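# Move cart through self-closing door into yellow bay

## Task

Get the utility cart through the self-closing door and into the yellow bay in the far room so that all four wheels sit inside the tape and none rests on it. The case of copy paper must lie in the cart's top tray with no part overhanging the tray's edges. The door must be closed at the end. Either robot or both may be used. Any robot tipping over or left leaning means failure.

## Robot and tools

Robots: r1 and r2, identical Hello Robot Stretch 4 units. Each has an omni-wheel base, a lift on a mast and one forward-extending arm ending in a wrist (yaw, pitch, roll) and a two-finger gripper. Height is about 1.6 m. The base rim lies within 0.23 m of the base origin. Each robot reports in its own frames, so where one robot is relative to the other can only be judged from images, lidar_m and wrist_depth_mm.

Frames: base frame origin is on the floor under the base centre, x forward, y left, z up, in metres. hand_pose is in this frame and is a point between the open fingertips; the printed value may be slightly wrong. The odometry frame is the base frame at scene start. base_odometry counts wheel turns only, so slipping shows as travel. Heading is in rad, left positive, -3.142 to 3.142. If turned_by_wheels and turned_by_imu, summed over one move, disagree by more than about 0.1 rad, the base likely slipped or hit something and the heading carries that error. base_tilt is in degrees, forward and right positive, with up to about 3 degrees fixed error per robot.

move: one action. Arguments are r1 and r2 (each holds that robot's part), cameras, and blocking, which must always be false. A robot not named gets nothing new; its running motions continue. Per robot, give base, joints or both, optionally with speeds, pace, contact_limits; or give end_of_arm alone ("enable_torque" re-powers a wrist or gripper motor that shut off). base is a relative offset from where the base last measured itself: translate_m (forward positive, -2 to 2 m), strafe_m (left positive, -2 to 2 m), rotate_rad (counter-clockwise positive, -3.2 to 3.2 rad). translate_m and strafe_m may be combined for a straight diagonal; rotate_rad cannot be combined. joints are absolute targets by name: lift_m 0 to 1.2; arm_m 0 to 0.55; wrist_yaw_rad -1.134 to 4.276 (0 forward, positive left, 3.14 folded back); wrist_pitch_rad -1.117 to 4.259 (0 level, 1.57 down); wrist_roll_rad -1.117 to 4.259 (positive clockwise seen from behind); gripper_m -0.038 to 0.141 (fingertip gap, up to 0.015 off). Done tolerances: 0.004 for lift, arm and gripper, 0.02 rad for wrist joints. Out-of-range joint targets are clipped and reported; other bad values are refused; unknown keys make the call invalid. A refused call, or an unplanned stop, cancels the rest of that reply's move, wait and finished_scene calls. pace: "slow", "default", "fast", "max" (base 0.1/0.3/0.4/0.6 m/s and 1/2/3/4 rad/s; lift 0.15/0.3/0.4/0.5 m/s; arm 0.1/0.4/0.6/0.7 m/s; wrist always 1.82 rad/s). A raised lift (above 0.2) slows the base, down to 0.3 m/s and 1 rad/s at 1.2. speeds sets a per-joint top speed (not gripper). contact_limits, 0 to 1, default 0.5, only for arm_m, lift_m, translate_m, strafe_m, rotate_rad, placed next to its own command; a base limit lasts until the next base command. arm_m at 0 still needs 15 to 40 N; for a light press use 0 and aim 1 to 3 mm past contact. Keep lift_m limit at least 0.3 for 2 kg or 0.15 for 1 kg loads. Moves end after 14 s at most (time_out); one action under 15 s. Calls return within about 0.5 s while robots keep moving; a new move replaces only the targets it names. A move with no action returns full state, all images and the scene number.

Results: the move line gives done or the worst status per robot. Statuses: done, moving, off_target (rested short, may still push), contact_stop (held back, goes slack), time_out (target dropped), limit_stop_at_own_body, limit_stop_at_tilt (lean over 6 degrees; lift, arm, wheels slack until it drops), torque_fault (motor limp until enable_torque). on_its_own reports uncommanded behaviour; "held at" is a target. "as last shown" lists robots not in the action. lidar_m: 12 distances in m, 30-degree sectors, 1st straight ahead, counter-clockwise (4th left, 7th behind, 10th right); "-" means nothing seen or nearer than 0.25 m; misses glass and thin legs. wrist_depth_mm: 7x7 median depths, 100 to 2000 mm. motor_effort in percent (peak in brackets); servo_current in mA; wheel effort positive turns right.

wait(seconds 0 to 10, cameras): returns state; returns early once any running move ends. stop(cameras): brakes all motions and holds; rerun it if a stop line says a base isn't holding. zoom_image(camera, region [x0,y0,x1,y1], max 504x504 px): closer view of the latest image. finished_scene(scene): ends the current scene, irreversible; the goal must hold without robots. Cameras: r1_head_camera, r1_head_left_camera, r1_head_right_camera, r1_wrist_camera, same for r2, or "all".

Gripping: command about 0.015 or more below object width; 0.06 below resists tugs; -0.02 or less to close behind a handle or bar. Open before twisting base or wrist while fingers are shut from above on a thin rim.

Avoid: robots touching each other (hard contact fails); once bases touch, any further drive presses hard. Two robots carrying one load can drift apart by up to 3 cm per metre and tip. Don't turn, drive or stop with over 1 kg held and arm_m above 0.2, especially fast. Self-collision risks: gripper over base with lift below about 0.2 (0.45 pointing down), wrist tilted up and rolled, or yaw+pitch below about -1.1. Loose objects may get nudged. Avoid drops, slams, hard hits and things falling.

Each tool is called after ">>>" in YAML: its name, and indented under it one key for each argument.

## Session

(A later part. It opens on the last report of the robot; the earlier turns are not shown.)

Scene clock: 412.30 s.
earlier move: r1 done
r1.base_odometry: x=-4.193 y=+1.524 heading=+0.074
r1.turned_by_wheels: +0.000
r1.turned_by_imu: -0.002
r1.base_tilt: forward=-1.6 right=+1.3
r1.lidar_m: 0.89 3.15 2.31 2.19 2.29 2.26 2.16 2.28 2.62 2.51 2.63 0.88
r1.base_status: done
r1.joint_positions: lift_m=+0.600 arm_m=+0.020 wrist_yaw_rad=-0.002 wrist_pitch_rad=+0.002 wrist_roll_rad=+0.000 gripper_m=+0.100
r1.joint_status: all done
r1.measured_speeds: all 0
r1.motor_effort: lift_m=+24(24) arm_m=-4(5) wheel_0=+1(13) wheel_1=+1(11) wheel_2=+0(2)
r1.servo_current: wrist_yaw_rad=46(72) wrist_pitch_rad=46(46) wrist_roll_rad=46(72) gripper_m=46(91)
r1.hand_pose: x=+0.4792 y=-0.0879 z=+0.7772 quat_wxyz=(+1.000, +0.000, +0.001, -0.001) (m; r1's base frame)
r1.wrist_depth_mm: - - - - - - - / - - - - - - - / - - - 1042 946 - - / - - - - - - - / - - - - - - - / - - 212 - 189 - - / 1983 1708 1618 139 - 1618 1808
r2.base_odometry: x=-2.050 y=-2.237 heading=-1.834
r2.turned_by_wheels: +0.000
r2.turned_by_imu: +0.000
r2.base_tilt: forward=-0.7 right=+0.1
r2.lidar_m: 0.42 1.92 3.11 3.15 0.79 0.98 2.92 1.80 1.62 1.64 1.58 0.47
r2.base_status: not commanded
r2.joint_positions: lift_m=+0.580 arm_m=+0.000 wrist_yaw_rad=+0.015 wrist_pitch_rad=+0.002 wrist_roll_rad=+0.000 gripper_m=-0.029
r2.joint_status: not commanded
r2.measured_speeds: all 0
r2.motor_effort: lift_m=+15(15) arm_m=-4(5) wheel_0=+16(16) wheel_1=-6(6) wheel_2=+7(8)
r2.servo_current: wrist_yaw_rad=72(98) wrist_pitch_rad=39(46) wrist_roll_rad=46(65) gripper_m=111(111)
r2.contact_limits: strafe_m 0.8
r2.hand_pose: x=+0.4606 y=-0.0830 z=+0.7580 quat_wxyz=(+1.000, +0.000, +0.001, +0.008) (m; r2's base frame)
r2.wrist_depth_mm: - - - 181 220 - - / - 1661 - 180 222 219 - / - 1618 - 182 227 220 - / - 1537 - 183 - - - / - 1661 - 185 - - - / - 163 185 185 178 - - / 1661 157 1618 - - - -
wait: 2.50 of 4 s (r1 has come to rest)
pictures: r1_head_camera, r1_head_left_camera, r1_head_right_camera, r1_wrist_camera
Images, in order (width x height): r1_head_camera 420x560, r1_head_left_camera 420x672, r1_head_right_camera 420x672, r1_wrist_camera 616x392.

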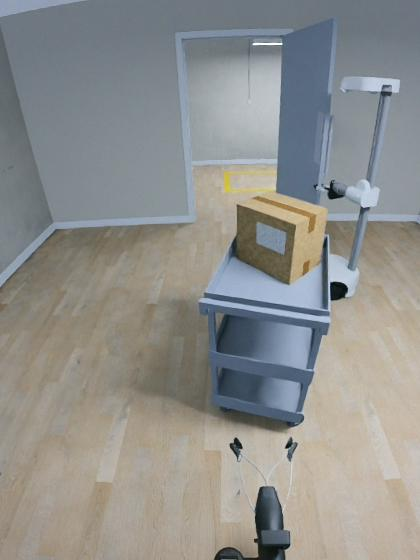

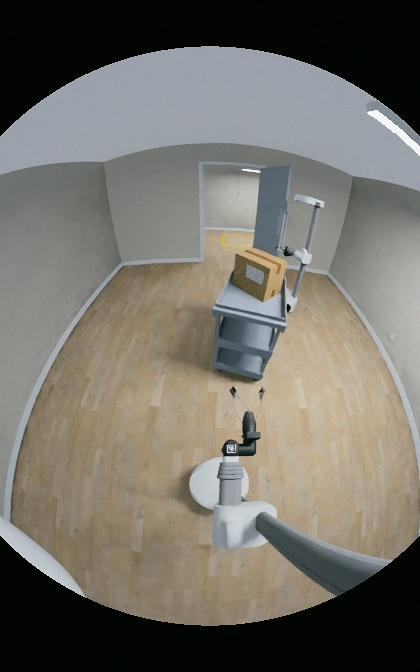

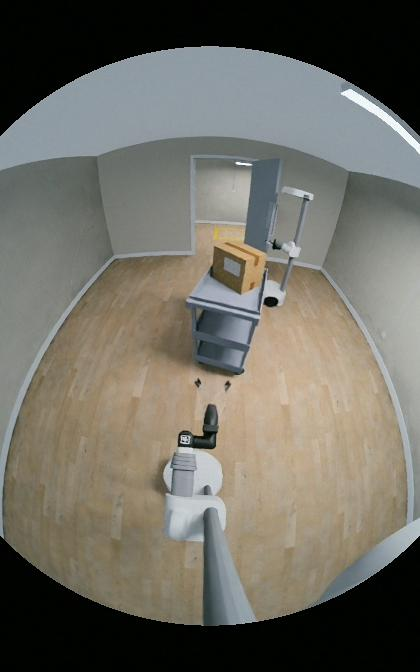

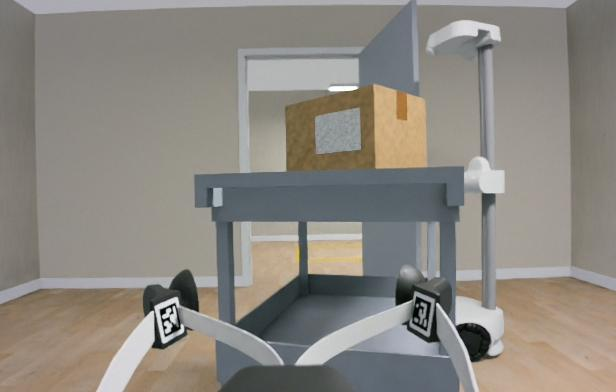

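>>> move:
  blocking: false
  r1: {"base":{"rotate_rad":-0.1},"joints":{"lift_m":0.685,"wrist_roll_rad":1.57,"gripper_m":0.12}}

>>> wait:
  seconds: 0.8

>>> move:
  blocking: false
  r1: {"base":{"strafe_m":0.04,"translate_m":0.2}}

>>> wait:
  seconds: 2.5
  cameras: ["r1_head_camera","r1_wrist_camera"]

Scene clock: 436.33 s.
move: r1 moving
r1.base_odometry: x=-4.192 y=+1.524 heading=-0.026
r1.turned_by_wheels: -0.100
r1.turned_by_imu: -0.100
r1.base_tilt: forward=-1.6 right=+1.2
r1.lidar_m: 0.86 3.51 2.35 2.18 2.21 2.31 2.17 2.23 2.70 2.51 2.53 0.88
r1.base_status: rotate_rad moving
r1.joint_positions: lift_m=+0.637 arm_m=+0.020 wrist_yaw_rad=-0.002 wrist_pitch_rad=+0.002 wrist_roll_rad=+0.580 gripper_m=+0.114
r1.joint_status: lift_m moving; wrist_roll_rad moving; gripper_m moving
r1.measured_speeds: translate_m=+0.000 strafe_m=+0.000 rotate_rad=+0.000 lift_m=+0.146 arm_m=+0.000 wrist_yaw_rad=+0.000 wrist_pitch_rad=+0.000 wrist_roll_rad=+1.817
r1.motor_effort: lift_m=+27(28) arm_m=-4(5) wheel_0=+2(7) wheel_1=-1(6) wheel_2=+1(6)
r1.servo_current: wrist_yaw_rad=39(59) wrist_pitch_rad=52(52) wrist_roll_rad=78(111) gripper_m=52(72)
r1.hand_pose: x=+0.4792 y=-0.0879 z=+0.8150 quat_wxyz=(+0.958, +0.286, +0.001, -0.001) (m; r1's base frame)
r1.wrist_depth_mm: - - - - - - - / - - - - - - - / - - - 991 - - - / - - 1078 683 - - - / - - - - - 1921 1756 / - - - - 190 1537 1366 / - - - 137 - 1255 1182
r2: as last shown
r2.base_tilt: forward=-0.7 right=+0.0
r2.lidar_m: 0.40 1.92 3.13 3.16 0.80 1.00 2.93 1.82 1.61 1.63 1.58 0.47
r2.motor_effort: lift_m=+15(15) arm_m=-4(5) wheel_0=+15(16) wheel_1=-5(6) wheel_2=+8(8)
r2.servo_current: wrist_yaw_rad=78(98) wrist_pitch_rad=39(52) wrist_roll_rad=39(52) gripper_m=104(111)
r2.contact_limits: strafe_m 0.8
r2.wrist_depth_mm: - - - 181 220 - - / - 1661 - 180 221 219 - / - 1576 - 182 225 220 - / - 1618 - 182 - - - / - 1576 - 185 - - - / - 163 185 185 178 - - / 1618 157 1661 - - - -
pictures: none

Scene clock: 437.13 s.
earlier move: r1 moving
r1.base_odometry: x=-4.192 y=+1.524 heading=-0.026
r1.turned_by_wheels: +0.000
r1.turned_by_imu: +0.000
r1.base_tilt: forward=-1.6 right=+1.3
r1.lidar_m: 0.86 3.51 2.36 2.19 2.21 2.32 2.16 2.21 2.73 2.50 2.55 0.91
r1.base_status: done
r1.joint_positions: lift_m=+0.685 arm_m=+0.020 wrist_yaw_rad=-0.002 wrist_pitch_rad=+0.002 wrist_roll_rad=+1.568 gripper_m=+0.120
r1.joint_status: lift_m moving; wrist_roll_rad moving; the others done
r1.measured_speeds: translate_m=+0.000 strafe_m=+0.000 rotate_rad=+0.000 lift_m=+0.000 arm_m=+0.000 wrist_yaw_rad=+0.000 wrist_pitch_rad=+0.000 wrist_roll_rad=+0.003
r1.motor_effort: lift_m=+26(28) arm_m=-4(5) wheel_0=+1(7) wheel_1=+0(6) wheel_2=+1(6)
r1.servo_current: wrist_yaw_rad=52(59) wrist_pitch_rad=39(52) wrist_roll_rad=26(111) gripper_m=39(72)
r1.hand_pose: x=+0.4792 y=-0.0879 z=+0.8621 quat_wxyz=(+0.708, +0.706, +0.000, -0.001) (m; r1's base frame)
r1.wrist_depth_mm: - - - - - 1708 1182 / - - - - - 1708 1255 / - - - - - 691 - / - - 991 683 - 707 - / - - 1060 715 - 723 - / - - - - 1118 723 1308 / - - - 145 - 1808 1182
r2.base_odometry: x=-2.050 y=-2.237 heading=-1.834
r2.turned_by_wheels: +0.000
r2.turned_by_imu: +0.000
r2.base_tilt: forward=-0.6 right=+0.1
r2.lidar_m: 0.41 1.90 3.14 3.16 0.80 0.99 2.93 1.79 1.62 1.63 1.58 0.47
r2.base_status: not commanded
r2.joint_positions: lift_m=+0.580 arm_m=+0.000 wrist_yaw_rad=+0.015 wrist_pitch_rad=+0.002 wrist_roll_rad=+0.000 gripper_m=-0.029
r2.joint_status: not commanded
r2.measured_speeds: all 0
r2.motor_effort: lift_m=+15(15) arm_m=-4(5) wheel_0=+16(16) wheel_1=-5(6) wheel_2=+8(8)
r2.servo_current: wrist_yaw_rad=91(98) wrist_pitch_rad=46(52) wrist_roll_rad=46(52) gripper_m=104(111)
r2.contact_limits: strafe_m 0.8
r2.hand_pose: x=+0.4606 y=-0.0830 z=+0.7580 quat_wxyz=(+1.000, +0.000, +0.001, +0.008) (m; r2's base frame)
r2.wrist_depth_mm: - - - 181 220 - - / - 1618 - 180 221 219 - / - 1618 - 182 226 220 - / - 1537 - 183 - - - / - 1618 - 185 - - - / - 163 185 185 178 - - / 1618 157 1618 - - - -
wait: 0.80 s; no rest
pictures: none

Scene clock: 437.63 s.
earlier move: r1 done
move: r1 moving
r1.base_odometry: x=-4.161 y=+1.530 heading=-0.026
r1.turned_by_wheels: +0.000
r1.turned_by_imu: +0.000
r1.base_tilt: forward=-1.6 right=+1.3
r1.lidar_m: 0.84 3.50 2.37 2.18 2.22 2.35 2.19 2.26 2.70 2.50 2.55 0.89
r1.base_status: translate_m moving; strafe_m moving
r1.joint_positions: lift_m=+0.685 arm_m=+0.020 wrist_yaw_rad=-0.002 wrist_pitch_rad=+0.002 wrist_roll_rad=+1.568 gripper_m=+0.120
r1.joint_status: all done
r1.measured_speeds: translate_m=+0.122 strafe_m=+0.022 rotate_rad=+0.000 lift_m=+0.000 arm_m=+0.000 wrist_yaw_rad=+0.000 wrist_pitch_rad=+0.000 wrist_roll_rad=+0.000
r1.motor_effort: lift_m=+25(25) arm_m=-5(5) wheel_0=+4(8) wheel_1=+7(9) wheel_2=-8(9)
r1.servo_current: wrist_yaw_rad=39(65) wrist_pitch_rad=46(46) wrist_roll_rad=39(59) gripper_m=46(46)
r1.hand_pose: x=+0.4792 y=-0.0879 z=+0.8621 quat_wxyz=(+0.708, +0.706, +0.000, -0.001) (m; r1's base frame)
r1.wrist_depth_mm: - - - - - 1756 1205 / - - - - - 1708 1229 / - - - 991 - 661 - / - - 931 661 - 668 - / - - 1060 691 - 683 - / - - - 1078 - 213 1336 / - - - 145 - 1863 1255
r2: as last shown
r2.base_tilt: forward=-0.7 right=+0.0
r2.lidar_m: 0.41 1.91 3.11 3.16 0.81 0.95 2.91 1.80 1.60 1.64 1.57 0.48
r2.motor_effort: lift_m=+15(15) arm_m=-4(4) wheel_0=+15(16) wheel_1=-5(6) wheel_2=+7(8)
r2.servo_current: wrist_yaw_rad=91(104) wrist_pitch_rad=39(46) wrist_roll_rad=33(59) gripper_m=98(111)
r2.contact_limits: strafe_m 0.8
r2.wrist_depth_mm: - - - 181 220 - - / - 1661 - 180 222 219 - / - 1576 - 182 227 220 - / - 1576 - 182 - - - / - 1576 - 185 - - - / - 163 185 185 177 - - / 1618 157 1618 - - - -
pictures: none

Scene clock: 439.20 s.
earlier move: r1 done
r1.base_odometry: x=-3.992 y=+1.559 heading=-0.026
r1.turned_by_wheels: +0.000
r1.turned_by_imu: +0.000
r1.base_tilt: forward=-1.6 right=+1.3
r1.lidar_m: 0.67 3.47 2.36 2.15 2.20 2.55 2.36 2.44 2.71 2.53 2.57 0.70
r1.base_status: done
r1.joint_positions: lift_m=+0.685 arm_m=+0.020 wrist_yaw_rad=-0.002 wrist_pitch_rad=+0.002 wrist_roll_rad=+1.568 gripper_m=+0.120
r1.joint_status: all done
r1.measured_speeds: all 0
r1.motor_effort: lift_m=+25(25) arm_m=-4(5) wheel_0=+3(8) wheel_1=+2(9) wheel_2=+0(9)
r1.servo_current: wrist_yaw_rad=46(65) wrist_pitch_rad=39(52) wrist_roll_rad=46(65) gripper_m=46(46)
r1.hand_pose: x=+0.4792 y=-0.0879 z=+0.8621 quat_wxyz=(+0.708, +0.706, +0.000, -0.001) (m; r1's base frame)
r1.wrist_depth_mm: - - - - - 1661 1205 / - - - 477 477 477 480 / - - 768 484 - - 496 / - - 750 500 - - 504 / - - 891 820 - - 525 / - - - - 211 200 539 / - - - 145 - - 559
r2.base_odometry: x=-2.050 y=-2.237 heading=-1.834
r2.turned_by_wheels: +0.000
r2.turned_by_imu: +0.000
r2.base_tilt: forward=-0.6 right=+0.0
r2.lidar_m: 0.40 1.91 3.12 3.14 0.79 1.01 2.90 1.83 1.59 1.62 1.59 0.47
r2.base_status: not commanded
r2.joint_positions: lift_m=+0.580 arm_m=+0.000 wrist_yaw_rad=+0.015 wrist_pitch_rad=+0.002 wrist_roll_rad=+0.000 gripper_m=-0.029
r2.joint_status: not commanded
r2.measured_speeds: all 0
r2.motor_effort: lift_m=+15(15) arm_m=-4(4) wheel_0=+16(16) wheel_1=-5(6) wheel_2=+7(8)
r2.servo_current: wrist_yaw_rad=85(104) wrist_pitch_rad=46(46) wrist_roll_rad=39(59) gripper_m=98(111)
r2.contact_limits: strafe_m 0.8
r2.hand_pose: x=+0.4606 y=-0.0830 z=+0.7580 quat_wxyz=(+1.000, +0.000, +0.001, +0.008) (m; r2's base frame)
r2.wrist_depth_mm: - - - 181 220 - - / - 1661 - 180 222 219 - / - 1576 - 182 225 220 - / - 1618 - 183 - - - / - 1576 - 185 - - - / - 163 185 186 178 - - / 1661 157 1618 - - - -
wait: 1.57 of 2.5 s (r1 has come to rest)
pictures: r1_head_camera, r1_wrist_camera
Images, in order (width x height): r1_head_camera 420x560, r1_wrist_camera 616x392.

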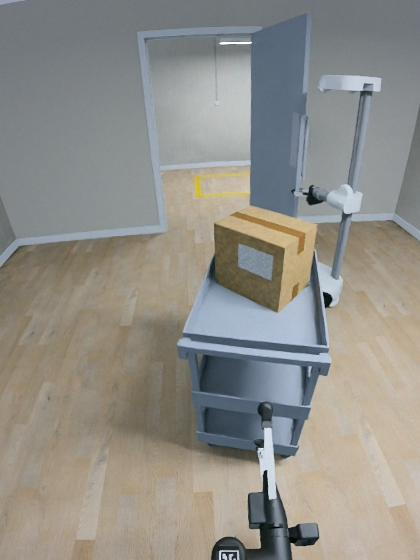

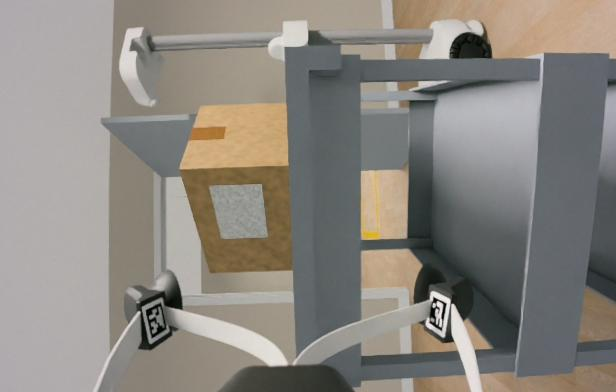

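>>> move:
  blocking: false
  r1: {"base":{"rotate_rad":-0.15}}

>>> wait:
  seconds: 1

>>> move:
  blocking: false
  r1: {"base":{"strafe_m":0.085,"translate_m":0.12}}

>>> wait:
  seconds: 2
  cameras: ["r1_head_camera","r1_wrist_camera"]

Scene clock: 447.03 s.
move: r1 moving
r1.base_odometry: x=-3.992 y=+1.559 heading=-0.174
r1.turned_by_wheels: -0.148
r1.turned_by_imu: -0.149
r1.base_tilt: forward=-1.6 right=+1.3
r1.lidar_m: 0.69 0.74 2.53 2.20 2.16 2.60 2.39 2.39 2.80 2.52 2.50 0.70
r1.base_status: rotate_rad moving
r1.joint_positions: lift_m=+0.685 arm_m=+0.020 wrist_yaw_rad=-0.002 wrist_pitch_rad=+0.002 wrist_roll_rad=+1.568 gripper_m=+0.120
r1.joint_status: not commanded
r1.measured_speeds: translate_m=+0.000 strafe_m=-0.001 rotate_rad=-0.121 lift_m=+0.000 arm_m=+0.000 wrist_yaw_rad=+0.000 wrist_pitch_rad=+0.000 wrist_roll_rad=+0.000
r1.motor_effort: lift_m=+25(25) arm_m=-4(5) wheel_0=+2(7) wheel_1=-1(7) wheel_2=+1(8)
r1.servo_current: wrist_yaw_rad=46(65) wrist_pitch_rad=39(52) wrist_roll_rad=59(65) gripper_m=39(52)
r1.hand_pose: x=+0.4792 y=-0.0879 z=+0.8621 quat_wxyz=(+0.708, +0.706, +0.000, -0.001) (m; r1's base frame)
r1.wrist_depth_mm: - - - - - 1708 1205 / - - - - - 1756 1205 / - - - - - 1708 1182 / - - - 517 521 517 517 / - - 788 512 - - 521 / - - 759 455 210 196 517 / - - - 145 - - 521
r2: as last shown
r2.lidar_m: 0.42 1.90 3.13 3.17 0.83 0.98 2.91 1.82 1.60 1.61 1.57 0.44
r2.motor_effort: lift_m=+15(15) arm_m=-4(5) wheel_0=+15(16) wheel_1=-5(6) wheel_2=+7(8)
r2.servo_current: wrist_yaw_rad=78(91) wrist_pitch_rad=39(46) wrist_roll_rad=52(52) gripper_m=104(104)
r2.contact_limits: strafe_m 0.8
r2.wrist_depth_mm: - - - 181 220 - - / - 1661 - 180 222 220 - / - 1576 - 182 225 220 - / - 1618 - 183 - - - / - 1576 - 185 - - - / - 163 185 184 178 - - / 1618 157 1618 - - - -
pictures: none

Scene clock: 447.37 s.
earlier move: r1 done
r1.base_odometry: x=-3.992 y=+1.559 heading=-0.176
r1.turned_by_wheels: -0.002
r1.turned_by_imu: -0.002
r1.base_tilt: forward=-1.6 right=+1.3
r1.lidar_m: 0.68 0.74 2.51 2.17 2.16 2.60 2.39 2.39 2.79 2.52 2.52 0.71
r1.base_status: done
r1.joint_positions: lift_m=+0.685 arm_m=+0.020 wrist_yaw_rad=-0.002 wrist_pitch_rad=+0.002 wrist_roll_rad=+1.568 gripper_m=+0.120
r1.joint_status: not commanded
r1.measured_speeds: all 0
r1.motor_effort: lift_m=+25(25) arm_m=-4(5) wheel_0=+2(7) wheel_1=+2(7) wheel_2=+1(8)
r1.servo_current: wrist_yaw_rad=59(65) wrist_pitch_rad=39(52) wrist_roll_rad=39(65) gripper_m=46(52)
r1.hand_pose: x=+0.4792 y=-0.0879 z=+0.8621 quat_wxyz=(+0.708, +0.706, +0.000, -0.001) (m; r1's base frame)
r1.wrist_depth_mm: - - - - - 1756 1205 / - - - - - 1756 1229 / - - - - - 1708 1182 / - - - 512 521 525 521 / - - 778 512 - - 517 / - - 759 455 210 196 525 / - - - 144 - - 521
r2.base_odometry: x=-2.050 y=-2.237 heading=-1.834
r2.turned_by_wheels: +0.000
r2.turned_by_imu: +0.000
r2.base_tilt: forward=-0.7 right=+0.0
r2.lidar_m: 0.39 1.90 3.12 3.16 0.80 0.95 2.92 1.81 1.62 1.61 1.61 0.46
r2.base_status: not commanded
r2.joint_positions: lift_m=+0.580 arm_m=+0.000 wrist_yaw_rad=+0.015 wrist_pitch_rad=+0.002 wrist_roll_rad=+0.000 gripper_m=-0.029
r2.joint_status: not commanded
r2.measured_speeds: all 0
r2.motor_effort: lift_m=+15(15) arm_m=-4(5) wheel_0=+16(16) wheel_1=-5(6) wheel_2=+8(8)
r2.servo_current: wrist_yaw_rad=98(98) wrist_pitch_rad=39(46) wrist_roll_rad=52(52) gripper_m=104(104)
r2.contact_limits: strafe_m 0.8
r2.hand_pose: x=+0.4606 y=-0.0830 z=+0.7580 quat_wxyz=(+1.000, +0.000, +0.001, +0.008) (m; r2's base frame)
r2.wrist_depth_mm: - - - 181 220 - - / - 1661 - 180 222 218 - / - 1618 - 182 226 220 - / - 1576 - 183 - - - / - 1618 - 184 - - - / - 163 185 184 178 - - / 1618 157 1618 - - - -
wait: 0.33 of 1 s (r1 has come to rest)
pictures: none

Scene clock: 447.87 s.
move: r1 moving
r1.base_odometry: x=-3.960 y=+1.574 heading=-0.176
r1.turned_by_wheels: +0.000
r1.turned_by_imu: +0.000
r1.base_tilt: forward=-1.6 right=+1.3
r1.lidar_m: 0.66 0.70 2.52 2.17 2.16 2.58 2.42 2.41 2.85 2.53 2.53 0.69
r1.base_status: translate_m moving; strafe_m moving
r1.joint_positions: lift_m=+0.685 arm_m=+0.020 wrist_yaw_rad=-0.002 wrist_pitch_rad=+0.002 wrist_roll_rad=+1.568 gripper_m=+0.120
r1.joint_status: not commanded
r1.measured_speeds: translate_m=+0.110 strafe_m=+0.078 rotate_rad=+0.000 lift_m=+0.000 arm_m=+0.000 wrist_yaw_rad=+0.000 wrist_pitch_rad=+0.000 wrist_roll_rad=+0.000
r1.motor_effort: lift_m=+25(25) arm_m=-4(4) wheel_0=-3(5) wheel_1=+10(10) wheel_2=-7(8)
r1.servo_current: wrist_yaw_rad=65(65) wrist_pitch_rad=46(46) wrist_roll_rad=65(65) gripper_m=39(46)
r1.hand_pose: x=+0.4792 y=-0.0879 z=+0.8621 quat_wxyz=(+0.708, +0.706, +0.000, -0.001) (m; r1's base frame)
r1.wrist_depth_mm: - - - - - 1756 1182 / - - - - - 1756 1229 / - - - 1808 1863 1618 1182 / - - - 809 - - 492 / - - 741 707 - - 496 / - - 750 427 211 196 496 / - - - 145 - - -
r2: as last shown
r2.base_tilt: forward=-0.6 right=+0.0
r2.lidar_m: 0.38 1.88 3.12 3.15 0.83 1.01 2.91 1.82 1.59 1.61 1.59 0.49
r2.motor_effort: lift_m=+15(15) arm_m=-4(4) wheel_0=+16(16) wheel_1=-5(6) wheel_2=+8(8)
r2.servo_current: wrist_yaw_rad=91(91) wrist_pitch_rad=39(46) wrist_roll_rad=46(59) gripper_m=98(104)
r2.contact_limits: strafe_m 0.8
r2.wrist_depth_mm: - - - 181 220 - - / - 1661 - 180 222 220 - / - 1576 - 182 225 220 - / - 1618 - 183 - - - / - 1576 - 185 - - - / - 163 185 185 177 - - / 1576 157 1618 - - - -
pictures: none

Scene clock: 449.13 s.
earlier move: r1 done
r1.base_odometry: x=-3.859 y=+1.622 heading=-0.176
r1.turned_by_wheels: +0.000
r1.turned_by_imu: +0.000
r1.base_tilt: forward=-1.6 right=+1.3
r1.lidar_m: 0.56 0.62 2.46 2.14 2.10 2.52 2.52 2.54 2.96 2.59 2.57 0.58
r1.base_status: done
r1.joint_positions: lift_m=+0.685 arm_m=+0.020 wrist_yaw_rad=-0.002 wrist_pitch_rad=+0.002 wrist_roll_rad=+1.568 gripper_m=+0.120
r1.joint_status: not commanded
r1.measured_speeds: all 0
r1.motor_effort: lift_m=+25(25) arm_m=-4(5) wheel_0=-4(7) wheel_1=+1(10) wheel_2=-1(9)
r1.servo_current: wrist_yaw_rad=65(72) wrist_pitch_rad=39(46) wrist_roll_rad=52(65) gripper_m=39(46)
r1.hand_pose: x=+0.4792 y=-0.0879 z=+0.8621 quat_wxyz=(+0.708, +0.706, +0.000, -0.001) (m; r1's base frame)
r1.wrist_depth_mm: - - - - - 1708 1205 / - - - 1576 392 397 397 / - - 788 707 1808 - - / - - 627 621 - - - / - - 661 634 394 - - / - - 707 336 192 197 - / - - - 145 - - -
r2.base_odometry: x=-2.050 y=-2.237 heading=-1.834
r2.turned_by_wheels: +0.000
r2.turned_by_imu: +0.000
r2.base_tilt: forward=-0.6 right=+0.0
r2.lidar_m: 0.41 1.94 3.14 3.15 0.81 0.97 2.89 1.79 1.60 1.60 1.55 0.46
r2.base_status: not commanded
r2.joint_positions: lift_m=+0.580 arm_m=+0.000 wrist_yaw_rad=+0.015 wrist_pitch_rad=+0.002 wrist_roll_rad=+0.000 gripper_m=-0.029
r2.joint_status: not commanded
r2.measured_speeds: all 0
r2.motor_effort: lift_m=+15(15) arm_m=-4(5) wheel_0=+16(16) wheel_1=-5(6) wheel_2=+7(8)
r2.servo_current: wrist_yaw_rad=85(104) wrist_pitch_rad=39(46) wrist_roll_rad=46(59) gripper_m=104(111)
r2.contact_limits: strafe_m 0.8
r2.hand_pose: x=+0.4606 y=-0.0830 z=+0.7580 quat_wxyz=(+1.000, +0.000, +0.001, +0.008) (m; r2's base frame)
r2.wrist_depth_mm: - - - 181 220 - - / - 1618 - 180 222 220 - / - 1618 - 183 226 219 - / - 1576 - 183 - - - / - 1618 - 184 - - - / - 163 185 185 178 - - / 1661 157 1618 - - - -
wait: 1.27 of 2 s (r1 has come to rest)
pictures: r1_head_camera, r1_wrist_camera
Images, in order (width x height): r1_head_camera 420x560, r1_wrist_camera 616x392.

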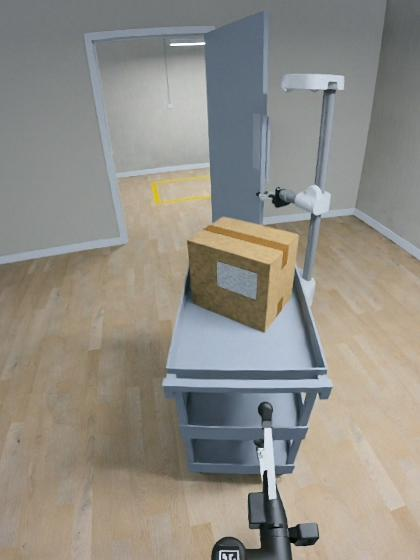

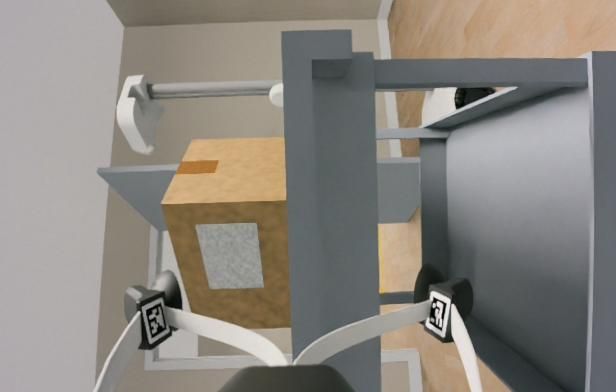

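>>> move:
  blocking: false
  r1: {"base":{"strafe_m":0.012,"translate_m":0.09},"pace":"slow","contact_limits":{"translate_m":0.1}}

>>> wait:
  seconds: 2
  cameras: ["r1_head_camera","r1_wrist_camera"]

>>> zoom_image:
  camera: "r1_head_camera"
  region: [150, 200, 350, 560]

Scene clock: 460.37 s.
move: r1 moving
r1.base_odometry: x=-3.846 y=+1.621 heading=-0.176
r1.turned_by_wheels: +0.000
r1.turned_by_imu: +0.000
r1.base_tilt: forward=-1.6 right=+1.3
r1.lidar_m: 0.56 0.59 2.49 2.13 2.11 2.54 2.54 2.53 2.98 2.56 2.55 0.56
r1.base_status: translate_m moving; strafe_m moving
r1.joint_positions: lift_m=+0.685 arm_m=+0.020 wrist_yaw_rad=-0.002 wrist_pitch_rad=+0.002 wrist_roll_rad=+1.568 gripper_m=+0.120
r1.joint_status: not commanded
r1.measured_speeds: translate_m=+0.048 strafe_m=+0.006 rotate_rad=+0.000 lift_m=+0.000 arm_m=+0.000 wrist_yaw_rad=+0.000 wrist_pitch_rad=+0.000 wrist_roll_rad=+0.000
r1.motor_effort: lift_m=+25(25) arm_m=-4(5) wheel_0=+3(5) wheel_1=+4(7) wheel_2=-5(6)
r1.servo_current: wrist_yaw_rad=52(52) wrist_pitch_rad=39(52) wrist_roll_rad=52(59) gripper_m=46(46)
r1.contact_limits: translate_m 0.1
r1.hand_pose: x=+0.4792 y=-0.0879 z=+0.8621 quat_wxyz=(+0.708, +0.706, +0.000, -0.001) (m; r1's base frame)
r1.wrist_depth_mm: - - - - - 1708 1229 / - - - 1661 384 384 387 / - - 778 699 382 - - / - - 615 603 - - - / - - 654 621 - - - / - - 691 325 191 197 - / - - - 145 - - -
r2: as last shown
r2.lidar_m: 0.42 1.91 3.12 3.13 0.80 0.99 2.92 1.80 1.61 1.62 1.59 0.48
r2.motor_effort: lift_m=+15(15) arm_m=-4(4) wheel_0=+15(16) wheel_1=-6(6) wheel_2=+8(8)
r2.servo_current: wrist_yaw_rad=85(98) wrist_pitch_rad=46(46) wrist_roll_rad=39(59) gripper_m=91(104)
r2.contact_limits: strafe_m 0.8
r2.wrist_depth_mm: - - - 181 220 - - / - 1661 - 180 222 220 - / - 1537 - 182 226 220 - / - 1576 - 183 - - - / - 1576 - 185 - - - / - 163 185 185 178 - - / 1618 157 1618 - - - -
pictures: none

Scene clock: 462.03 s.
earlier move: r1 done
r1.base_odometry: x=-3.768 y=+1.618 heading=-0.176
r1.turned_by_wheels: +0.000
r1.turned_by_imu: +0.000
r1.base_tilt: forward=-1.6 right=+1.3
r1.lidar_m: 0.48 0.51 2.49 2.15 2.14 2.54 2.60 2.62 2.95 2.59 2.56 0.50
r1.base_status: done
r1.joint_positions: lift_m=+0.685 arm_m=+0.020 wrist_yaw_rad=-0.002 wrist_pitch_rad=+0.002 wrist_roll_rad=+1.568 gripper_m=+0.120
r1.joint_status: not commanded
r1.measured_speeds: all 0
r1.motor_effort: lift_m=+25(25) arm_m=-4(5) wheel_0=+3(7) wheel_1=+3(7) wheel_2=-3(6)
r1.servo_current: wrist_yaw_rad=26(72) wrist_pitch_rad=46(52) wrist_roll_rad=39(59) gripper_m=46(52)
r1.contact_limits: translate_m 0.1
r1.hand_pose: x=+0.4792 y=-0.0879 z=+0.8621 quat_wxyz=(+0.708, +0.706, +0.000, -0.001) (m; r1's base frame)
r1.wrist_depth_mm: - - - - 304 309 312 / - - - 1537 1618 1537 - / - - 654 242 301 - - / - - 539 244 304 - - / - - 580 554 306 - - / - - 621 247 193 196 - / - - - 145 310 - -
r2.base_odometry: x=-2.050 y=-2.237 heading=-1.834
r2.turned_by_wheels: +0.000
r2.turned_by_imu: +0.000
r2.base_tilt: forward=-0.6 right=+0.0
r2.lidar_m: 0.40 1.90 3.14 3.16 0.82 0.96 2.92 1.81 1.62 1.61 1.59 0.47
r2.base_status: not commanded
r2.joint_positions: lift_m=+0.580 arm_m=+0.000 wrist_yaw_rad=+0.015 wrist_pitch_rad=+0.002 wrist_roll_rad=+0.000 gripper_m=-0.029
r2.joint_status: not commanded
r2.measured_speeds: all 0
r2.motor_effort: lift_m=+15(15) arm_m=-4(4) wheel_0=+15(16) wheel_1=-5(6) wheel_2=+8(8)
r2.servo_current: wrist_yaw_rad=98(98) wrist_pitch_rad=46(46) wrist_roll_rad=46(59) gripper_m=104(111)
r2.contact_limits: strafe_m 0.8
r2.hand_pose: x=+0.4606 y=-0.0830 z=+0.7580 quat_wxyz=(+1.000, +0.000, +0.001, +0.008) (m; r2's base frame)
r2.wrist_depth_mm: - - - 181 220 - - / - 1661 - 180 222 219 - / - 1576 - 182 227 220 - / - 1618 - 183 - - - / - 1576 - 184 - - - / - 163 185 185 178 - - / 1618 157 1661 - - - -
wait: 1.67 of 2 s (r1 has come to rest)
pictures: r1_head_camera, r1_wrist_camera
Images, in order (width x height): r1_head_camera 420x560, r1_wrist_camera 616x392.

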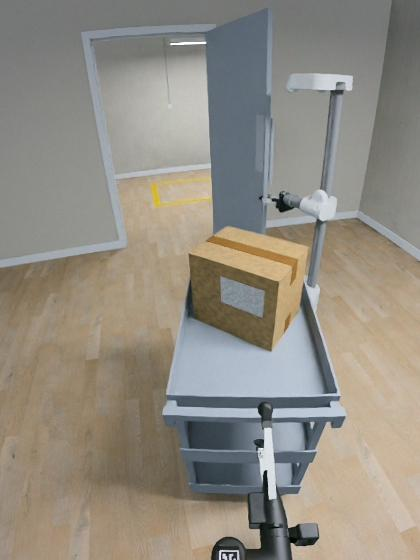

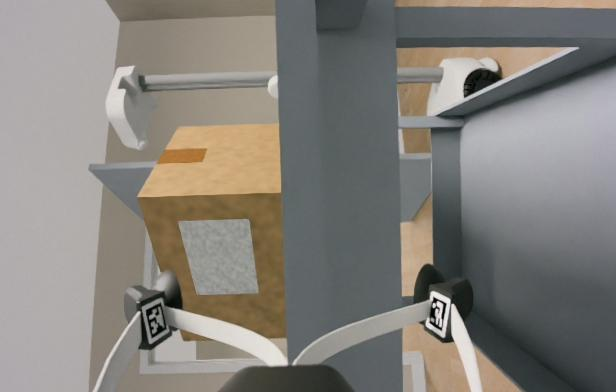

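Scaled by 1.400 from the camera's 420x560 image, which has a finer 600x800 frame.

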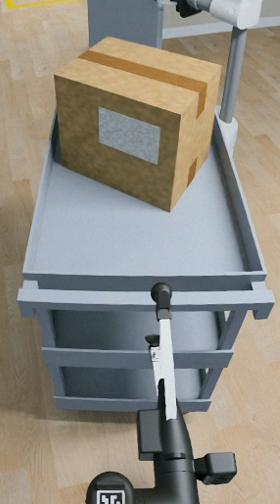

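>>> move:
  blocking: false
  r1: {"base":{"translate_m":0.05},"pace":"slow","contact_limits":{"translate_m":0.1}}

>>> wait:
  seconds: 1.2

>>> move:
  blocking: false
  r1: {"joints":{"gripper_m":-0.038}}

>>> wait:
  seconds: 2
  cameras: ["r1_head_camera","r1_wrist_camera"]

Scene clock: 469.60 s.
move: r1 moving
r1.base_odometry: x=-3.756 y=+1.616 heading=-0.175
r1.turned_by_wheels: +0.000
r1.turned_by_imu: +0.000
r1.base_tilt: forward=-1.6 right=+1.3
r1.lidar_m: 0.46 0.50 2.48 2.15 2.16 2.53 2.62 2.63 2.97 2.57 2.56 0.49
r1.base_status: translate_m moving
r1.joint_positions: lift_m=+0.685 arm_m=+0.020 wrist_yaw_rad=-0.002 wrist_pitch_rad=+0.002 wrist_roll_rad=+1.568 gripper_m=+0.120
r1.joint_status: not commanded
r1.measured_speeds: translate_m=+0.048 strafe_m=+0.000 rotate_rad=+0.000 lift_m=+0.000 arm_m=+0.000 wrist_yaw_rad=+0.000 wrist_pitch_rad=+0.000 wrist_roll_rad=+0.000
r1.motor_effort: lift_m=+25(25) arm_m=-4(5) wheel_0=+2(6) wheel_1=+4(5) wheel_2=-5(7)
r1.servo_current: wrist_yaw_rad=52(72) wrist_pitch_rad=39(46) wrist_roll_rad=59(65) gripper_m=39(46)
r1.contact_limits: translate_m 0.1
r1.hand_pose: x=+0.4792 y=-0.0879 z=+0.8621 quat_wxyz=(+0.708, +0.706, +0.000, -0.001) (m; r1's base frame)
r1.wrist_depth_mm: - - - - 291 294 297 / - - - 1537 290 1576 - / - - 647 230 290 - - / - - 530 232 294 - - / - - 564 233 296 - - / - - 609 235 193 196 - / - - - 145 298 - -
r2: as last shown
r2.lidar_m: 0.41 1.90 3.13 3.13 0.82 0.96 2.91 1.82 1.61 1.61 1.60 0.48
r2.motor_effort: lift_m=+15(15) arm_m=-4(4) wheel_0=+15(16) wheel_1=-5(6) wheel_2=+7(8)
r2.servo_current: wrist_yaw_rad=85(91) wrist_pitch_rad=46(46) wrist_roll_rad=46(59) gripper_m=98(111)
r2.contact_limits: strafe_m 0.8
r2.wrist_depth_mm: - - - 181 220 - - / - 1661 - 180 222 219 - / - 1576 - 182 226 220 - / - 1576 - 183 - - - / - 1576 - 185 - - - / - 163 185 185 178 - - / 1618 157 1661 - - - -
pictures: none

Scene clock: 470.80 s.
earlier move: r1 done
r1.base_odometry: x=-3.719 y=+1.609 heading=-0.175
r1.turned_by_wheels: +0.000
r1.turned_by_imu: +0.000
r1.base_tilt: forward=-1.6 right=+1.3
r1.lidar_m: 0.44 0.47 2.49 2.16 2.17 2.55 2.66 2.65 2.95 2.55 2.56 0.46
r1.base_status: done
r1.joint_positions: lift_m=+0.685 arm_m=+0.020 wrist_yaw_rad=-0.002 wrist_pitch_rad=+0.002 wrist_roll_rad=+1.568 gripper_m=+0.120
r1.joint_status: not commanded
r1.measured_speeds: all 0
r1.motor_effort: lift_m=+25(25) arm_m=-4(5) wheel_0=+5(7) wheel_1=+4(7) wheel_2=-2(7)
r1.servo_current: wrist_yaw_rad=39(72) wrist_pitch_rad=39(52) wrist_roll_rad=59(65) gripper_m=39(46)
r1.contact_limits: translate_m 0.1
r1.hand_pose: x=+0.4792 y=-0.0879 z=+0.8621 quat_wxyz=(+0.708, +0.706, +0.000, -0.001) (m; r1's base frame)
r1.wrist_depth_mm: - - - 249 250 1618 1160 / - - - 251 252 1464 - / - - 597 252 253 - - / - 512 492 253 253 - - / - - 521 255 256 - - / - - 569 196 257 197 - / - - - 144 259 1808 -
r2.base_odometry: x=-2.050 y=-2.237 heading=-1.834
r2.turned_by_wheels: +0.000
r2.turned_by_imu: +0.000
r2.base_tilt: forward=-0.7 right=+0.0
r2.lidar_m: 0.42 1.92 3.12 3.16 0.81 0.97 2.93 1.82 1.62 1.62 1.57 0.45
r2.base_status: not commanded
r2.joint_positions: lift_m=+0.580 arm_m=+0.000 wrist_yaw_rad=+0.015 wrist_pitch_rad=+0.002 wrist_roll_rad=+0.000 gripper_m=-0.029
r2.joint_status: not commanded
r2.measured_speeds: all 0
r2.motor_effort: lift_m=+15(15) arm_m=-4(5) wheel_0=+16(16) wheel_1=-6(6) wheel_2=+7(8)
r2.servo_current: wrist_yaw_rad=78(98) wrist_pitch_rad=39(46) wrist_roll_rad=52(59) gripper_m=104(111)
r2.contact_limits: strafe_m 0.8
r2.hand_pose: x=+0.4606 y=-0.0830 z=+0.7580 quat_wxyz=(+1.000, +0.000, +0.001, +0.008) (m; r2's base frame)
r2.wrist_depth_mm: - - - 181 220 - - / - 1661 - 180 221 220 - / - 1576 - 182 226 220 - / - 1576 - 182 - - - / - 1618 - 185 - - - / - 163 185 185 178 - - / 1661 157 1618 - - - -
wait: 1.20 s; at rest by 1.17 s
pictures: none

Scene clock: 471.30 s.
move: r1 moving
r1.base_odometry: x=-3.719 y=+1.609 heading=-0.175
r1.turned_by_wheels: +0.000
r1.turned_by_imu: +0.000
r1.base_tilt: forward=-1.6 right=+1.3
r1.lidar_m: 0.44 0.46 2.50 2.17 2.16 2.54 2.66 2.67 2.97 2.55 2.56 0.47
r1.base_status: not commanded
r1.joint_positions: lift_m=+0.685 arm_m=+0.020 wrist_yaw_rad=-0.002 wrist_pitch_rad=+0.002 wrist_roll_rad=+1.568 gripper_m=+0.106
r1.joint_status: gripper_m moving
r1.measured_speeds: all 0
r1.motor_effort: lift_m=+25(25) arm_m=-4(4) wheel_0=+4(5) wheel_1=+4(4) wheel_2=-2(2)
r1.servo_current: wrist_yaw_rad=52(65) wrist_pitch_rad=39(46) wrist_roll_rad=46(65) gripper_m=91(91)
r1.contact_limits: translate_m 0.1
r1.hand_pose: x=+0.4792 y=-0.0879 z=+0.8621 quat_wxyz=(+0.708, +0.706, +0.000, -0.001) (m; r1's base frame)
r1.wrist_depth_mm: - - - 249 250 1576 1182 / - - - 250 252 1464 - / - - 597 252 251 - - / - 517 492 253 255 - - / - - 517 255 255 - - / - - 554 196 200 - - / - - - 142 259 654 -
r2: as last shown
r2.base_tilt: forward=-0.6 right=+0.0
r2.lidar_m: 0.40 1.90 3.12 3.15 0.82 0.99 2.91 1.83 1.62 1.62 1.57 0.47
r2.motor_effort: lift_m=+15(15) arm_m=-4(5) wheel_0=+15(16) wheel_1=-6(6) wheel_2=+7(8)
r2.servo_current: wrist_yaw_rad=78(91) wrist_pitch_rad=39(46) wrist_roll_rad=46(65) gripper_m=104(111)
r2.contact_limits: strafe_m 0.8
r2.wrist_depth_mm: - - - 181 220 - - / - 1661 - 180 222 219 - / - 1618 - 182 226 220 - / - 1576 - 183 - - - / - 1618 - 185 - - - / - 163 185 185 178 - - / 1618 157 1661 - - - -
pictures: none

Scene clock: 473.07 s.
earlier move: r1 done
r1.base_odometry: x=-3.719 y=+1.609 heading=-0.175
r1.turned_by_wheels: +0.000
r1.turned_by_imu: +0.000
r1.base_tilt: forward=-1.6 right=+1.3
r1.lidar_m: 0.43 0.46 2.46 2.17 2.16 2.56 2.67 2.68 2.96 2.55 2.57 0.46
r1.base_status: not commanded
r1.joint_positions: lift_m=+0.685 arm_m=+0.020 wrist_yaw_rad=+0.001 wrist_pitch_rad=+0.003 wrist_roll_rad=+1.568 gripper_m=-0.037
r1.joint_status: all done
r1.measured_speeds: all 0
r1.motor_effort: lift_m=+25(25) arm_m=-4(5) wheel_0=+4(5) wheel_1=+3(4) wheel_2=+1(2)
r1.servo_current: wrist_yaw_rad=26(72) wrist_pitch_rad=39(52) wrist_roll_rad=46(65) gripper_m=91(241)
r1.contact_limits: translate_m 0.1
r1.hand_pose: x=+0.4794 y=-0.0872 z=+0.8619 quat_wxyz=(+0.708, +0.706, +0.001, -0.001) (m; r1's base frame)
r1.wrist_depth_mm: - - - 240 241 1576 1205 / - - - 241 243 1499 - / - - 574 185 245 - - / - 496 477 245 247 - - / - - 512 248 250 - - / - - 203 195 180 - - / - 152 - 146 253 141 -
r2.base_odometry: x=-2.050 y=-2.237 heading=-1.834
r2.turned_by_wheels: +0.000
r2.turned_by_imu: +0.000
r2.base_tilt: forward=-0.7 right=+0.0
r2.lidar_m: 0.42 1.90 3.12 3.16 0.83 1.00 2.90 1.81 1.62 1.63 1.56 0.47
r2.base_status: not commanded
r2.joint_positions: lift_m=+0.580 arm_m=+0.000 wrist_yaw_rad=+0.015 wrist_pitch_rad=+0.002 wrist_roll_rad=+0.000 gripper_m=-0.029
r2.joint_status: not commanded
r2.measured_speeds: all 0
r2.motor_effort: lift_m=+15(15) arm_m=-4(5) wheel_0=+16(16) wheel_1=-5(6) wheel_2=+8(8)
r2.servo_current: wrist_yaw_rad=91(98) wrist_pitch_rad=39(46) wrist_roll_rad=46(65) gripper_m=111(111)
r2.contact_limits: strafe_m 0.8
r2.hand_pose: x=+0.4606 y=-0.0830 z=+0.7580 quat_wxyz=(+1.000, +0.000, +0.001, +0.008) (m; r2's base frame)
r2.wrist_depth_mm: - - - 181 220 - - / - 1661 - 180 222 219 - / - 1576 - 182 226 220 - / - 1576 - 182 - - - / - 1576 - 184 - - - / - 163 186 184 178 - - / 1618 157 1618 - - - -
wait: 1.77 of 2 s (r1 has come to rest)
pictures: r1_head_camera, r1_wrist_camera
Images, in order (width x height): r1_head_camera 420x560, r1_wrist_camera 616x392.

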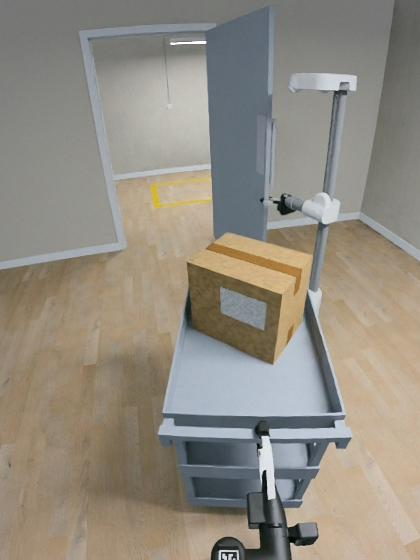

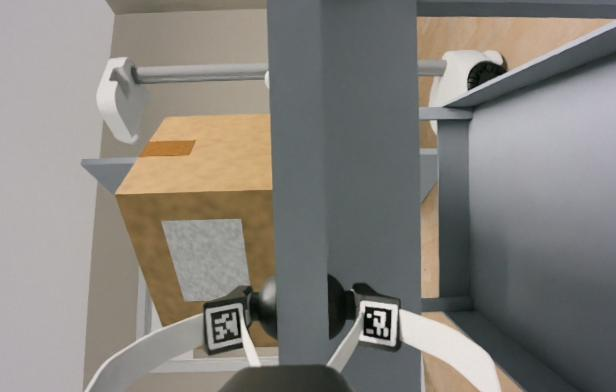

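>>> move:
  blocking: false
  r1: {"base":{"rotate_rad":0.12},"pace":"slow","contact_limits":{"rotate_rad":0.8}}

>>> wait:
  seconds: 2
  cameras: ["r1_head_camera","r1_wrist_camera"]

Scene clock: 484.20 s.
move: r1 moving
r1.base_odometry: x=-3.719 y=+1.609 heading=-0.074
r1.turned_by_wheels: +0.100
r1.turned_by_imu: +0.100
r1.base_tilt: forward=-1.6 right=+1.3
r1.lidar_m: 0.43 0.48 2.36 2.15 2.17 2.75 2.66 2.70 2.80 2.54 2.58 0.45
r1.base_status: rotate_rad moving
r1.joint_positions: lift_m=+0.685 arm_m=+0.020 wrist_yaw_rad=-0.005 wrist_pitch_rad=+0.003 wrist_roll_rad=+1.568 gripper_m=-0.037
r1.joint_status: not commanded
r1.measured_speeds: translate_m=+0.000 strafe_m=+0.002 rotate_rad=+0.214 lift_m=+0.000 arm_m=+0.000 wrist_yaw_rad=+0.000 wrist_pitch_rad=+0.000 wrist_roll_rad=+0.000
r1.motor_effort: lift_m=+25(25) arm_m=-4(4) wheel_0=-9(10) wheel_1=-2(6) wheel_2=-7(7)
r1.servo_current: wrist_yaw_rad=59(59) wrist_pitch_rad=46(46) wrist_roll_rad=52(65) gripper_m=85(98)
r1.contact_limits: rotate_rad 0.8
r1.hand_pose: x=+0.4789 y=-0.0890 z=+0.8619 quat_wxyz=(+0.708, +0.706, -0.001, -0.003) (m; r1's base frame)
r1.wrist_depth_mm: - - - 229 231 1537 1229 / - - - 175 234 - - / - - 517 178 237 - - / - 480 473 240 242 - - / - - 530 206 247 - - / - - 187 191 179 - - / - 153 - 189 254 141 -
r2: as last shown
r2.base_tilt: forward=-0.6 right=+0.0
r2.lidar_m: 0.39 1.90 3.14 3.15 0.84 1.03 2.88 1.82 1.61 1.62 1.54 0.45
r2.motor_effort: lift_m=+15(15) arm_m=-4(4) wheel_0=+16(16) wheel_1=-5(6) wheel_2=+7(8)
r2.servo_current: wrist_yaw_rad=98(98) wrist_pitch_rad=39(46) wrist_roll_rad=33(59) gripper_m=98(104)
r2.contact_limits: strafe_m 0.8
r2.wrist_depth_mm: - - - 181 220 - - / - 1661 - 180 222 220 - / - 1576 - 182 227 220 - / - 1576 - 183 - - - / - 1618 - 185 - - - / - 163 185 184 178 - - / 1618 157 1661 - - - -
pictures: none

Scene clock: 484.70 s.
earlier move: r1 done
r1.base_odometry: x=-3.719 y=+1.609 heading=-0.055
r1.turned_by_wheels: +0.019
r1.turned_by_imu: +0.019
r1.base_tilt: forward=-1.6 right=+1.3
r1.lidar_m: 0.44 0.50 2.36 2.14 2.20 2.79 2.65 2.68 2.80 2.56 2.58 0.43
r1.base_status: done
r1.joint_positions: lift_m=+0.685 arm_m=+0.020 wrist_yaw_rad=-0.003 wrist_pitch_rad=+0.003 wrist_roll_rad=+1.568 gripper_m=-0.037
r1.joint_status: not commanded
r1.measured_speeds: all 0
r1.motor_effort: lift_m=+25(25) arm_m=-4(4) wheel_0=-2(10) wheel_1=-3(6) wheel_2=-3(7)
r1.servo_current: wrist_yaw_rad=59(65) wrist_pitch_rad=46(46) wrist_roll_rad=52(65) gripper_m=78(98)
r1.contact_limits: rotate_rad 0.8
r1.hand_pose: x=+0.4791 y=-0.0882 z=+0.8619 quat_wxyz=(+0.708, +0.706, +0.000, -0.002) (m; r1's base frame)
r1.wrist_depth_mm: - 1499 - 151 206 1397 - / - 574 549 153 213 - - / - 455 452 216 219 - - / - 496 477 165 227 - - / - - 559 172 235 - - / - - 201 191 179 732 - / - 152 - 147 251 150 -
r2.base_odometry: x=-2.050 y=-2.237 heading=-1.834
r2.turned_by_wheels: +0.000
r2.turned_by_imu: +0.000
r2.base_tilt: forward=-0.7 right=+0.1
r2.lidar_m: 0.40 1.91 3.13 3.15 0.85 1.10 2.94 1.81 1.62 1.61 1.56 0.48
r2.base_status: not commanded
r2.joint_positions: lift_m=+0.580 arm_m=+0.000 wrist_yaw_rad=+0.015 wrist_pitch_rad=+0.002 wrist_roll_rad=+0.000 gripper_m=-0.029
r2.joint_status: not commanded
r2.measured_speeds: all 0
r2.motor_effort: lift_m=+15(15) arm_m=-4(4) wheel_0=+15(16) wheel_1=-5(6) wheel_2=+7(8)
r2.servo_current: wrist_yaw_rad=85(98) wrist_pitch_rad=39(46) wrist_roll_rad=39(59) gripper_m=98(111)
r2.contact_limits: strafe_m 0.8
r2.hand_pose: x=+0.4606 y=-0.0830 z=+0.7580 quat_wxyz=(+1.000, +0.000, +0.001, +0.008) (m; r2's base frame)
r2.wrist_depth_mm: - - - 181 220 - - / - 1618 - 180 223 220 - / - 1618 - 182 225 220 - / - 1618 - 183 - - - / - 1576 - 185 - - - / - 163 185 185 178 - - / 1618 157 1618 - - - -
wait: 0.50 of 2 s (r1 has come to rest)
pictures: r1_head_camera, r1_wrist_camera
Images, in order (width x height): r1_head_camera 420x560, r1_wrist_camera 616x392.

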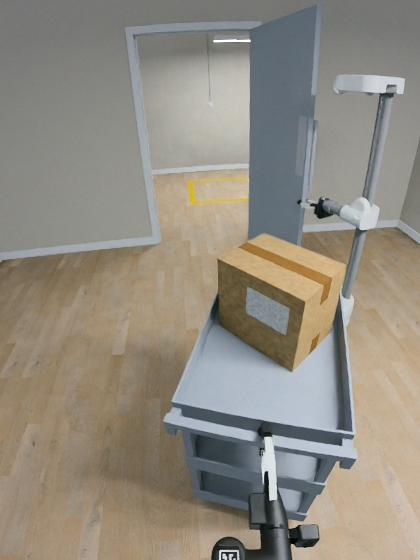

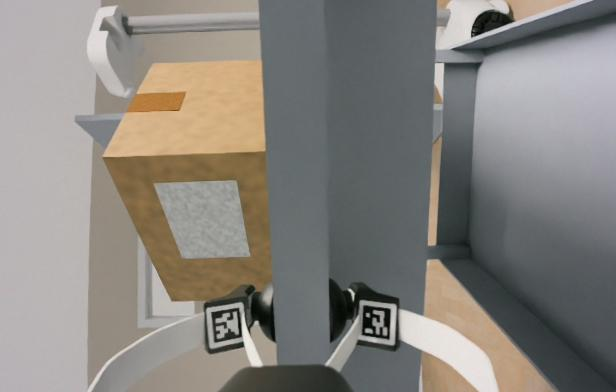

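>>> move:
  blocking: false
  r1: {"base":{"strafe_m":-0.2},"pace":"slow","contact_limits":{"strafe_m":0.8}}

>>> wait:
  seconds: 3.5
  cameras: ["r1_head_camera","r1_wrist_camera"]

Scene clock: 491.63 s.
move: r1 moving
r1.base_odometry: x=-3.720 y=+1.595 heading=-0.055
r1.turned_by_wheels: +0.000
r1.turned_by_imu: +0.000
r1.base_tilt: forward=-1.6 right=+1.3
r1.lidar_m: 0.45 0.50 2.37 2.17 2.17 2.78 2.66 2.70 2.79 2.54 2.57 0.44
r1.base_status: strafe_m moving
r1.joint_positions: lift_m=+0.685 arm_m=+0.020 wrist_yaw_rad=+0.000 wrist_pitch_rad=+0.003 wrist_roll_rad=+1.568 gripper_m=-0.037
r1.joint_status: not commanded
r1.measured_speeds: translate_m=+0.000 strafe_m=-0.057 rotate_rad=-0.002 lift_m=+0.000 arm_m=+0.000 wrist_yaw_rad=+0.007 wrist_pitch_rad=+0.000 wrist_roll_rad=+0.000
r1.motor_effort: lift_m=+25(25) arm_m=-4(4) wheel_0=+10(10) wheel_1=-6(9) wheel_2=-1(4)
r1.servo_current: wrist_yaw_rad=33(59) wrist_pitch_rad=46(52) wrist_roll_rad=39(72) gripper_m=78(85)
r1.contact_limits: strafe_m 0.8
r1.hand_pose: x=+0.4793 y=-0.0874 z=+0.8619 quat_wxyz=(+0.708, +0.706, +0.001, -0.001) (m; r1's base frame)
r1.wrist_depth_mm: - - - 147 202 - - / - 585 535 151 208 - - / - 452 449 157 216 - - / - 492 484 162 224 - - / - - 564 168 232 - - / - - 204 191 181 1756 - / - 151 - 148 250 149 -
r2: as last shown
r2.base_tilt: forward=-0.6 right=+0.0
r2.lidar_m: 0.41 1.89 3.14 3.14 0.83 1.06 2.92 1.81 1.60 1.62 1.57 0.49
r2.motor_effort: lift_m=+15(15) arm_m=-4(4) wheel_0=+16(16) wheel_1=-5(6) wheel_2=+7(8)
r2.servo_current: wrist_yaw_rad=85(91) wrist_pitch_rad=39(46) wrist_roll_rad=46(59) gripper_m=98(111)
r2.contact_limits: strafe_m 0.8
r2.wrist_depth_mm: - - - 181 221 - - / - 1661 - 180 221 219 - / - 1618 - 182 225 220 - / - 1576 - 182 - - - / - 1618 - 185 - - - / - 163 185 185 178 - - / 1661 157 1618 - - - -
pictures: none

Scene clock: 494.27 s.
earlier move: r1 done
r1.base_odometry: x=-3.730 y=+1.410 heading=-0.055
r1.turned_by_wheels: +0.000
r1.turned_by_imu: -0.001
r1.base_tilt: forward=-1.6 right=+1.3
r1.lidar_m: 0.41 0.40 2.55 2.35 2.36 2.87 2.63 2.64 2.59 2.36 2.39 0.45
r1.base_status: done
r1.joint_positions: lift_m=+0.685 arm_m=+0.020 wrist_yaw_rad=+0.003 wrist_pitch_rad=+0.006 wrist_roll_rad=+1.568 gripper_m=-0.037
r1.joint_status: not commanded
r1.measured_speeds: all 0
r1.motor_effort: lift_m=+25(25) arm_m=+4(4) wheel_0=+4(12) wheel_1=-2(9) wheel_2=+0(4)
r1.servo_current: wrist_yaw_rad=59(65) wrist_pitch_rad=52(52) wrist_roll_rad=52(72) gripper_m=72(85)
r1.contact_limits: strafe_m 0.8
r1.hand_pose: x=+0.4795 y=-0.0866 z=+0.8610 quat_wxyz=(+0.708, +0.706, +0.003, -0.001) (m; r1's base frame)
r1.wrist_depth_mm: - - - 235 236 262 1078 / - - - 234 236 1397 1229 / - - - 231 233 - - / - 564 500 230 232 - - / - 466 466 169 229 - - / - 521 211 175 182 - - / - 580 549 - 226 - -
r2.base_odometry: x=-2.050 y=-2.237 heading=-1.834
r2.turned_by_wheels: +0.000
r2.turned_by_imu: +0.000
r2.base_tilt: forward=-0.6 right=+0.1
r2.lidar_m: 0.43 1.91 3.12 3.15 0.78 0.90 2.90 1.80 1.61 1.62 1.59 0.46
r2.base_status: not commanded
r2.joint_positions: lift_m=+0.580 arm_m=+0.000 wrist_yaw_rad=+0.015 wrist_pitch_rad=+0.002 wrist_roll_rad=+0.000 gripper_m=-0.029
r2.joint_status: not commanded
r2.measured_speeds: all 0
r2.motor_effort: lift_m=+15(15) arm_m=-4(5) wheel_0=+16(16) wheel_1=-5(6) wheel_2=+7(8)
r2.servo_current: wrist_yaw_rad=91(104) wrist_pitch_rad=39(46) wrist_roll_rad=39(59) gripper_m=104(111)
r2.contact_limits: strafe_m 0.8
r2.hand_pose: x=+0.4606 y=-0.0830 z=+0.7580 quat_wxyz=(+1.000, +0.000, +0.001, +0.008) (m; r2's base frame)
r2.wrist_depth_mm: - - - 181 220 - - / - 1708 - 180 222 219 - / - 1618 - 182 226 219 - / - 1576 - 182 - - - / - 1618 - 185 - - - / - 163 185 185 178 - - / 1576 157 1618 - - - -
wait: 2.63 of 3.5 s (r1 has come to rest)
pictures: r1_head_camera, r1_wrist_camera
Images, in order (width x height): r1_head_camera 420x560, r1_wrist_camera 616x392.

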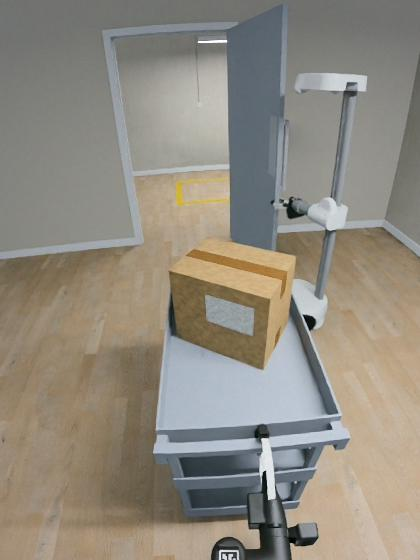

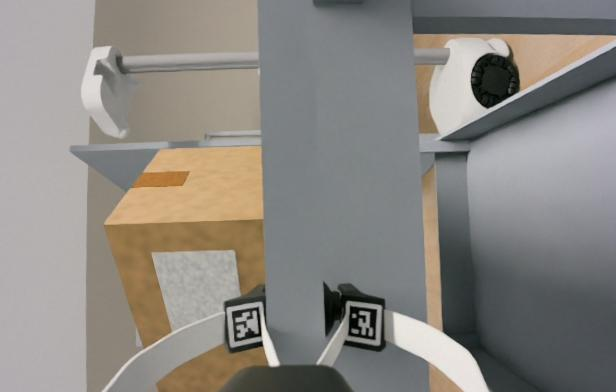

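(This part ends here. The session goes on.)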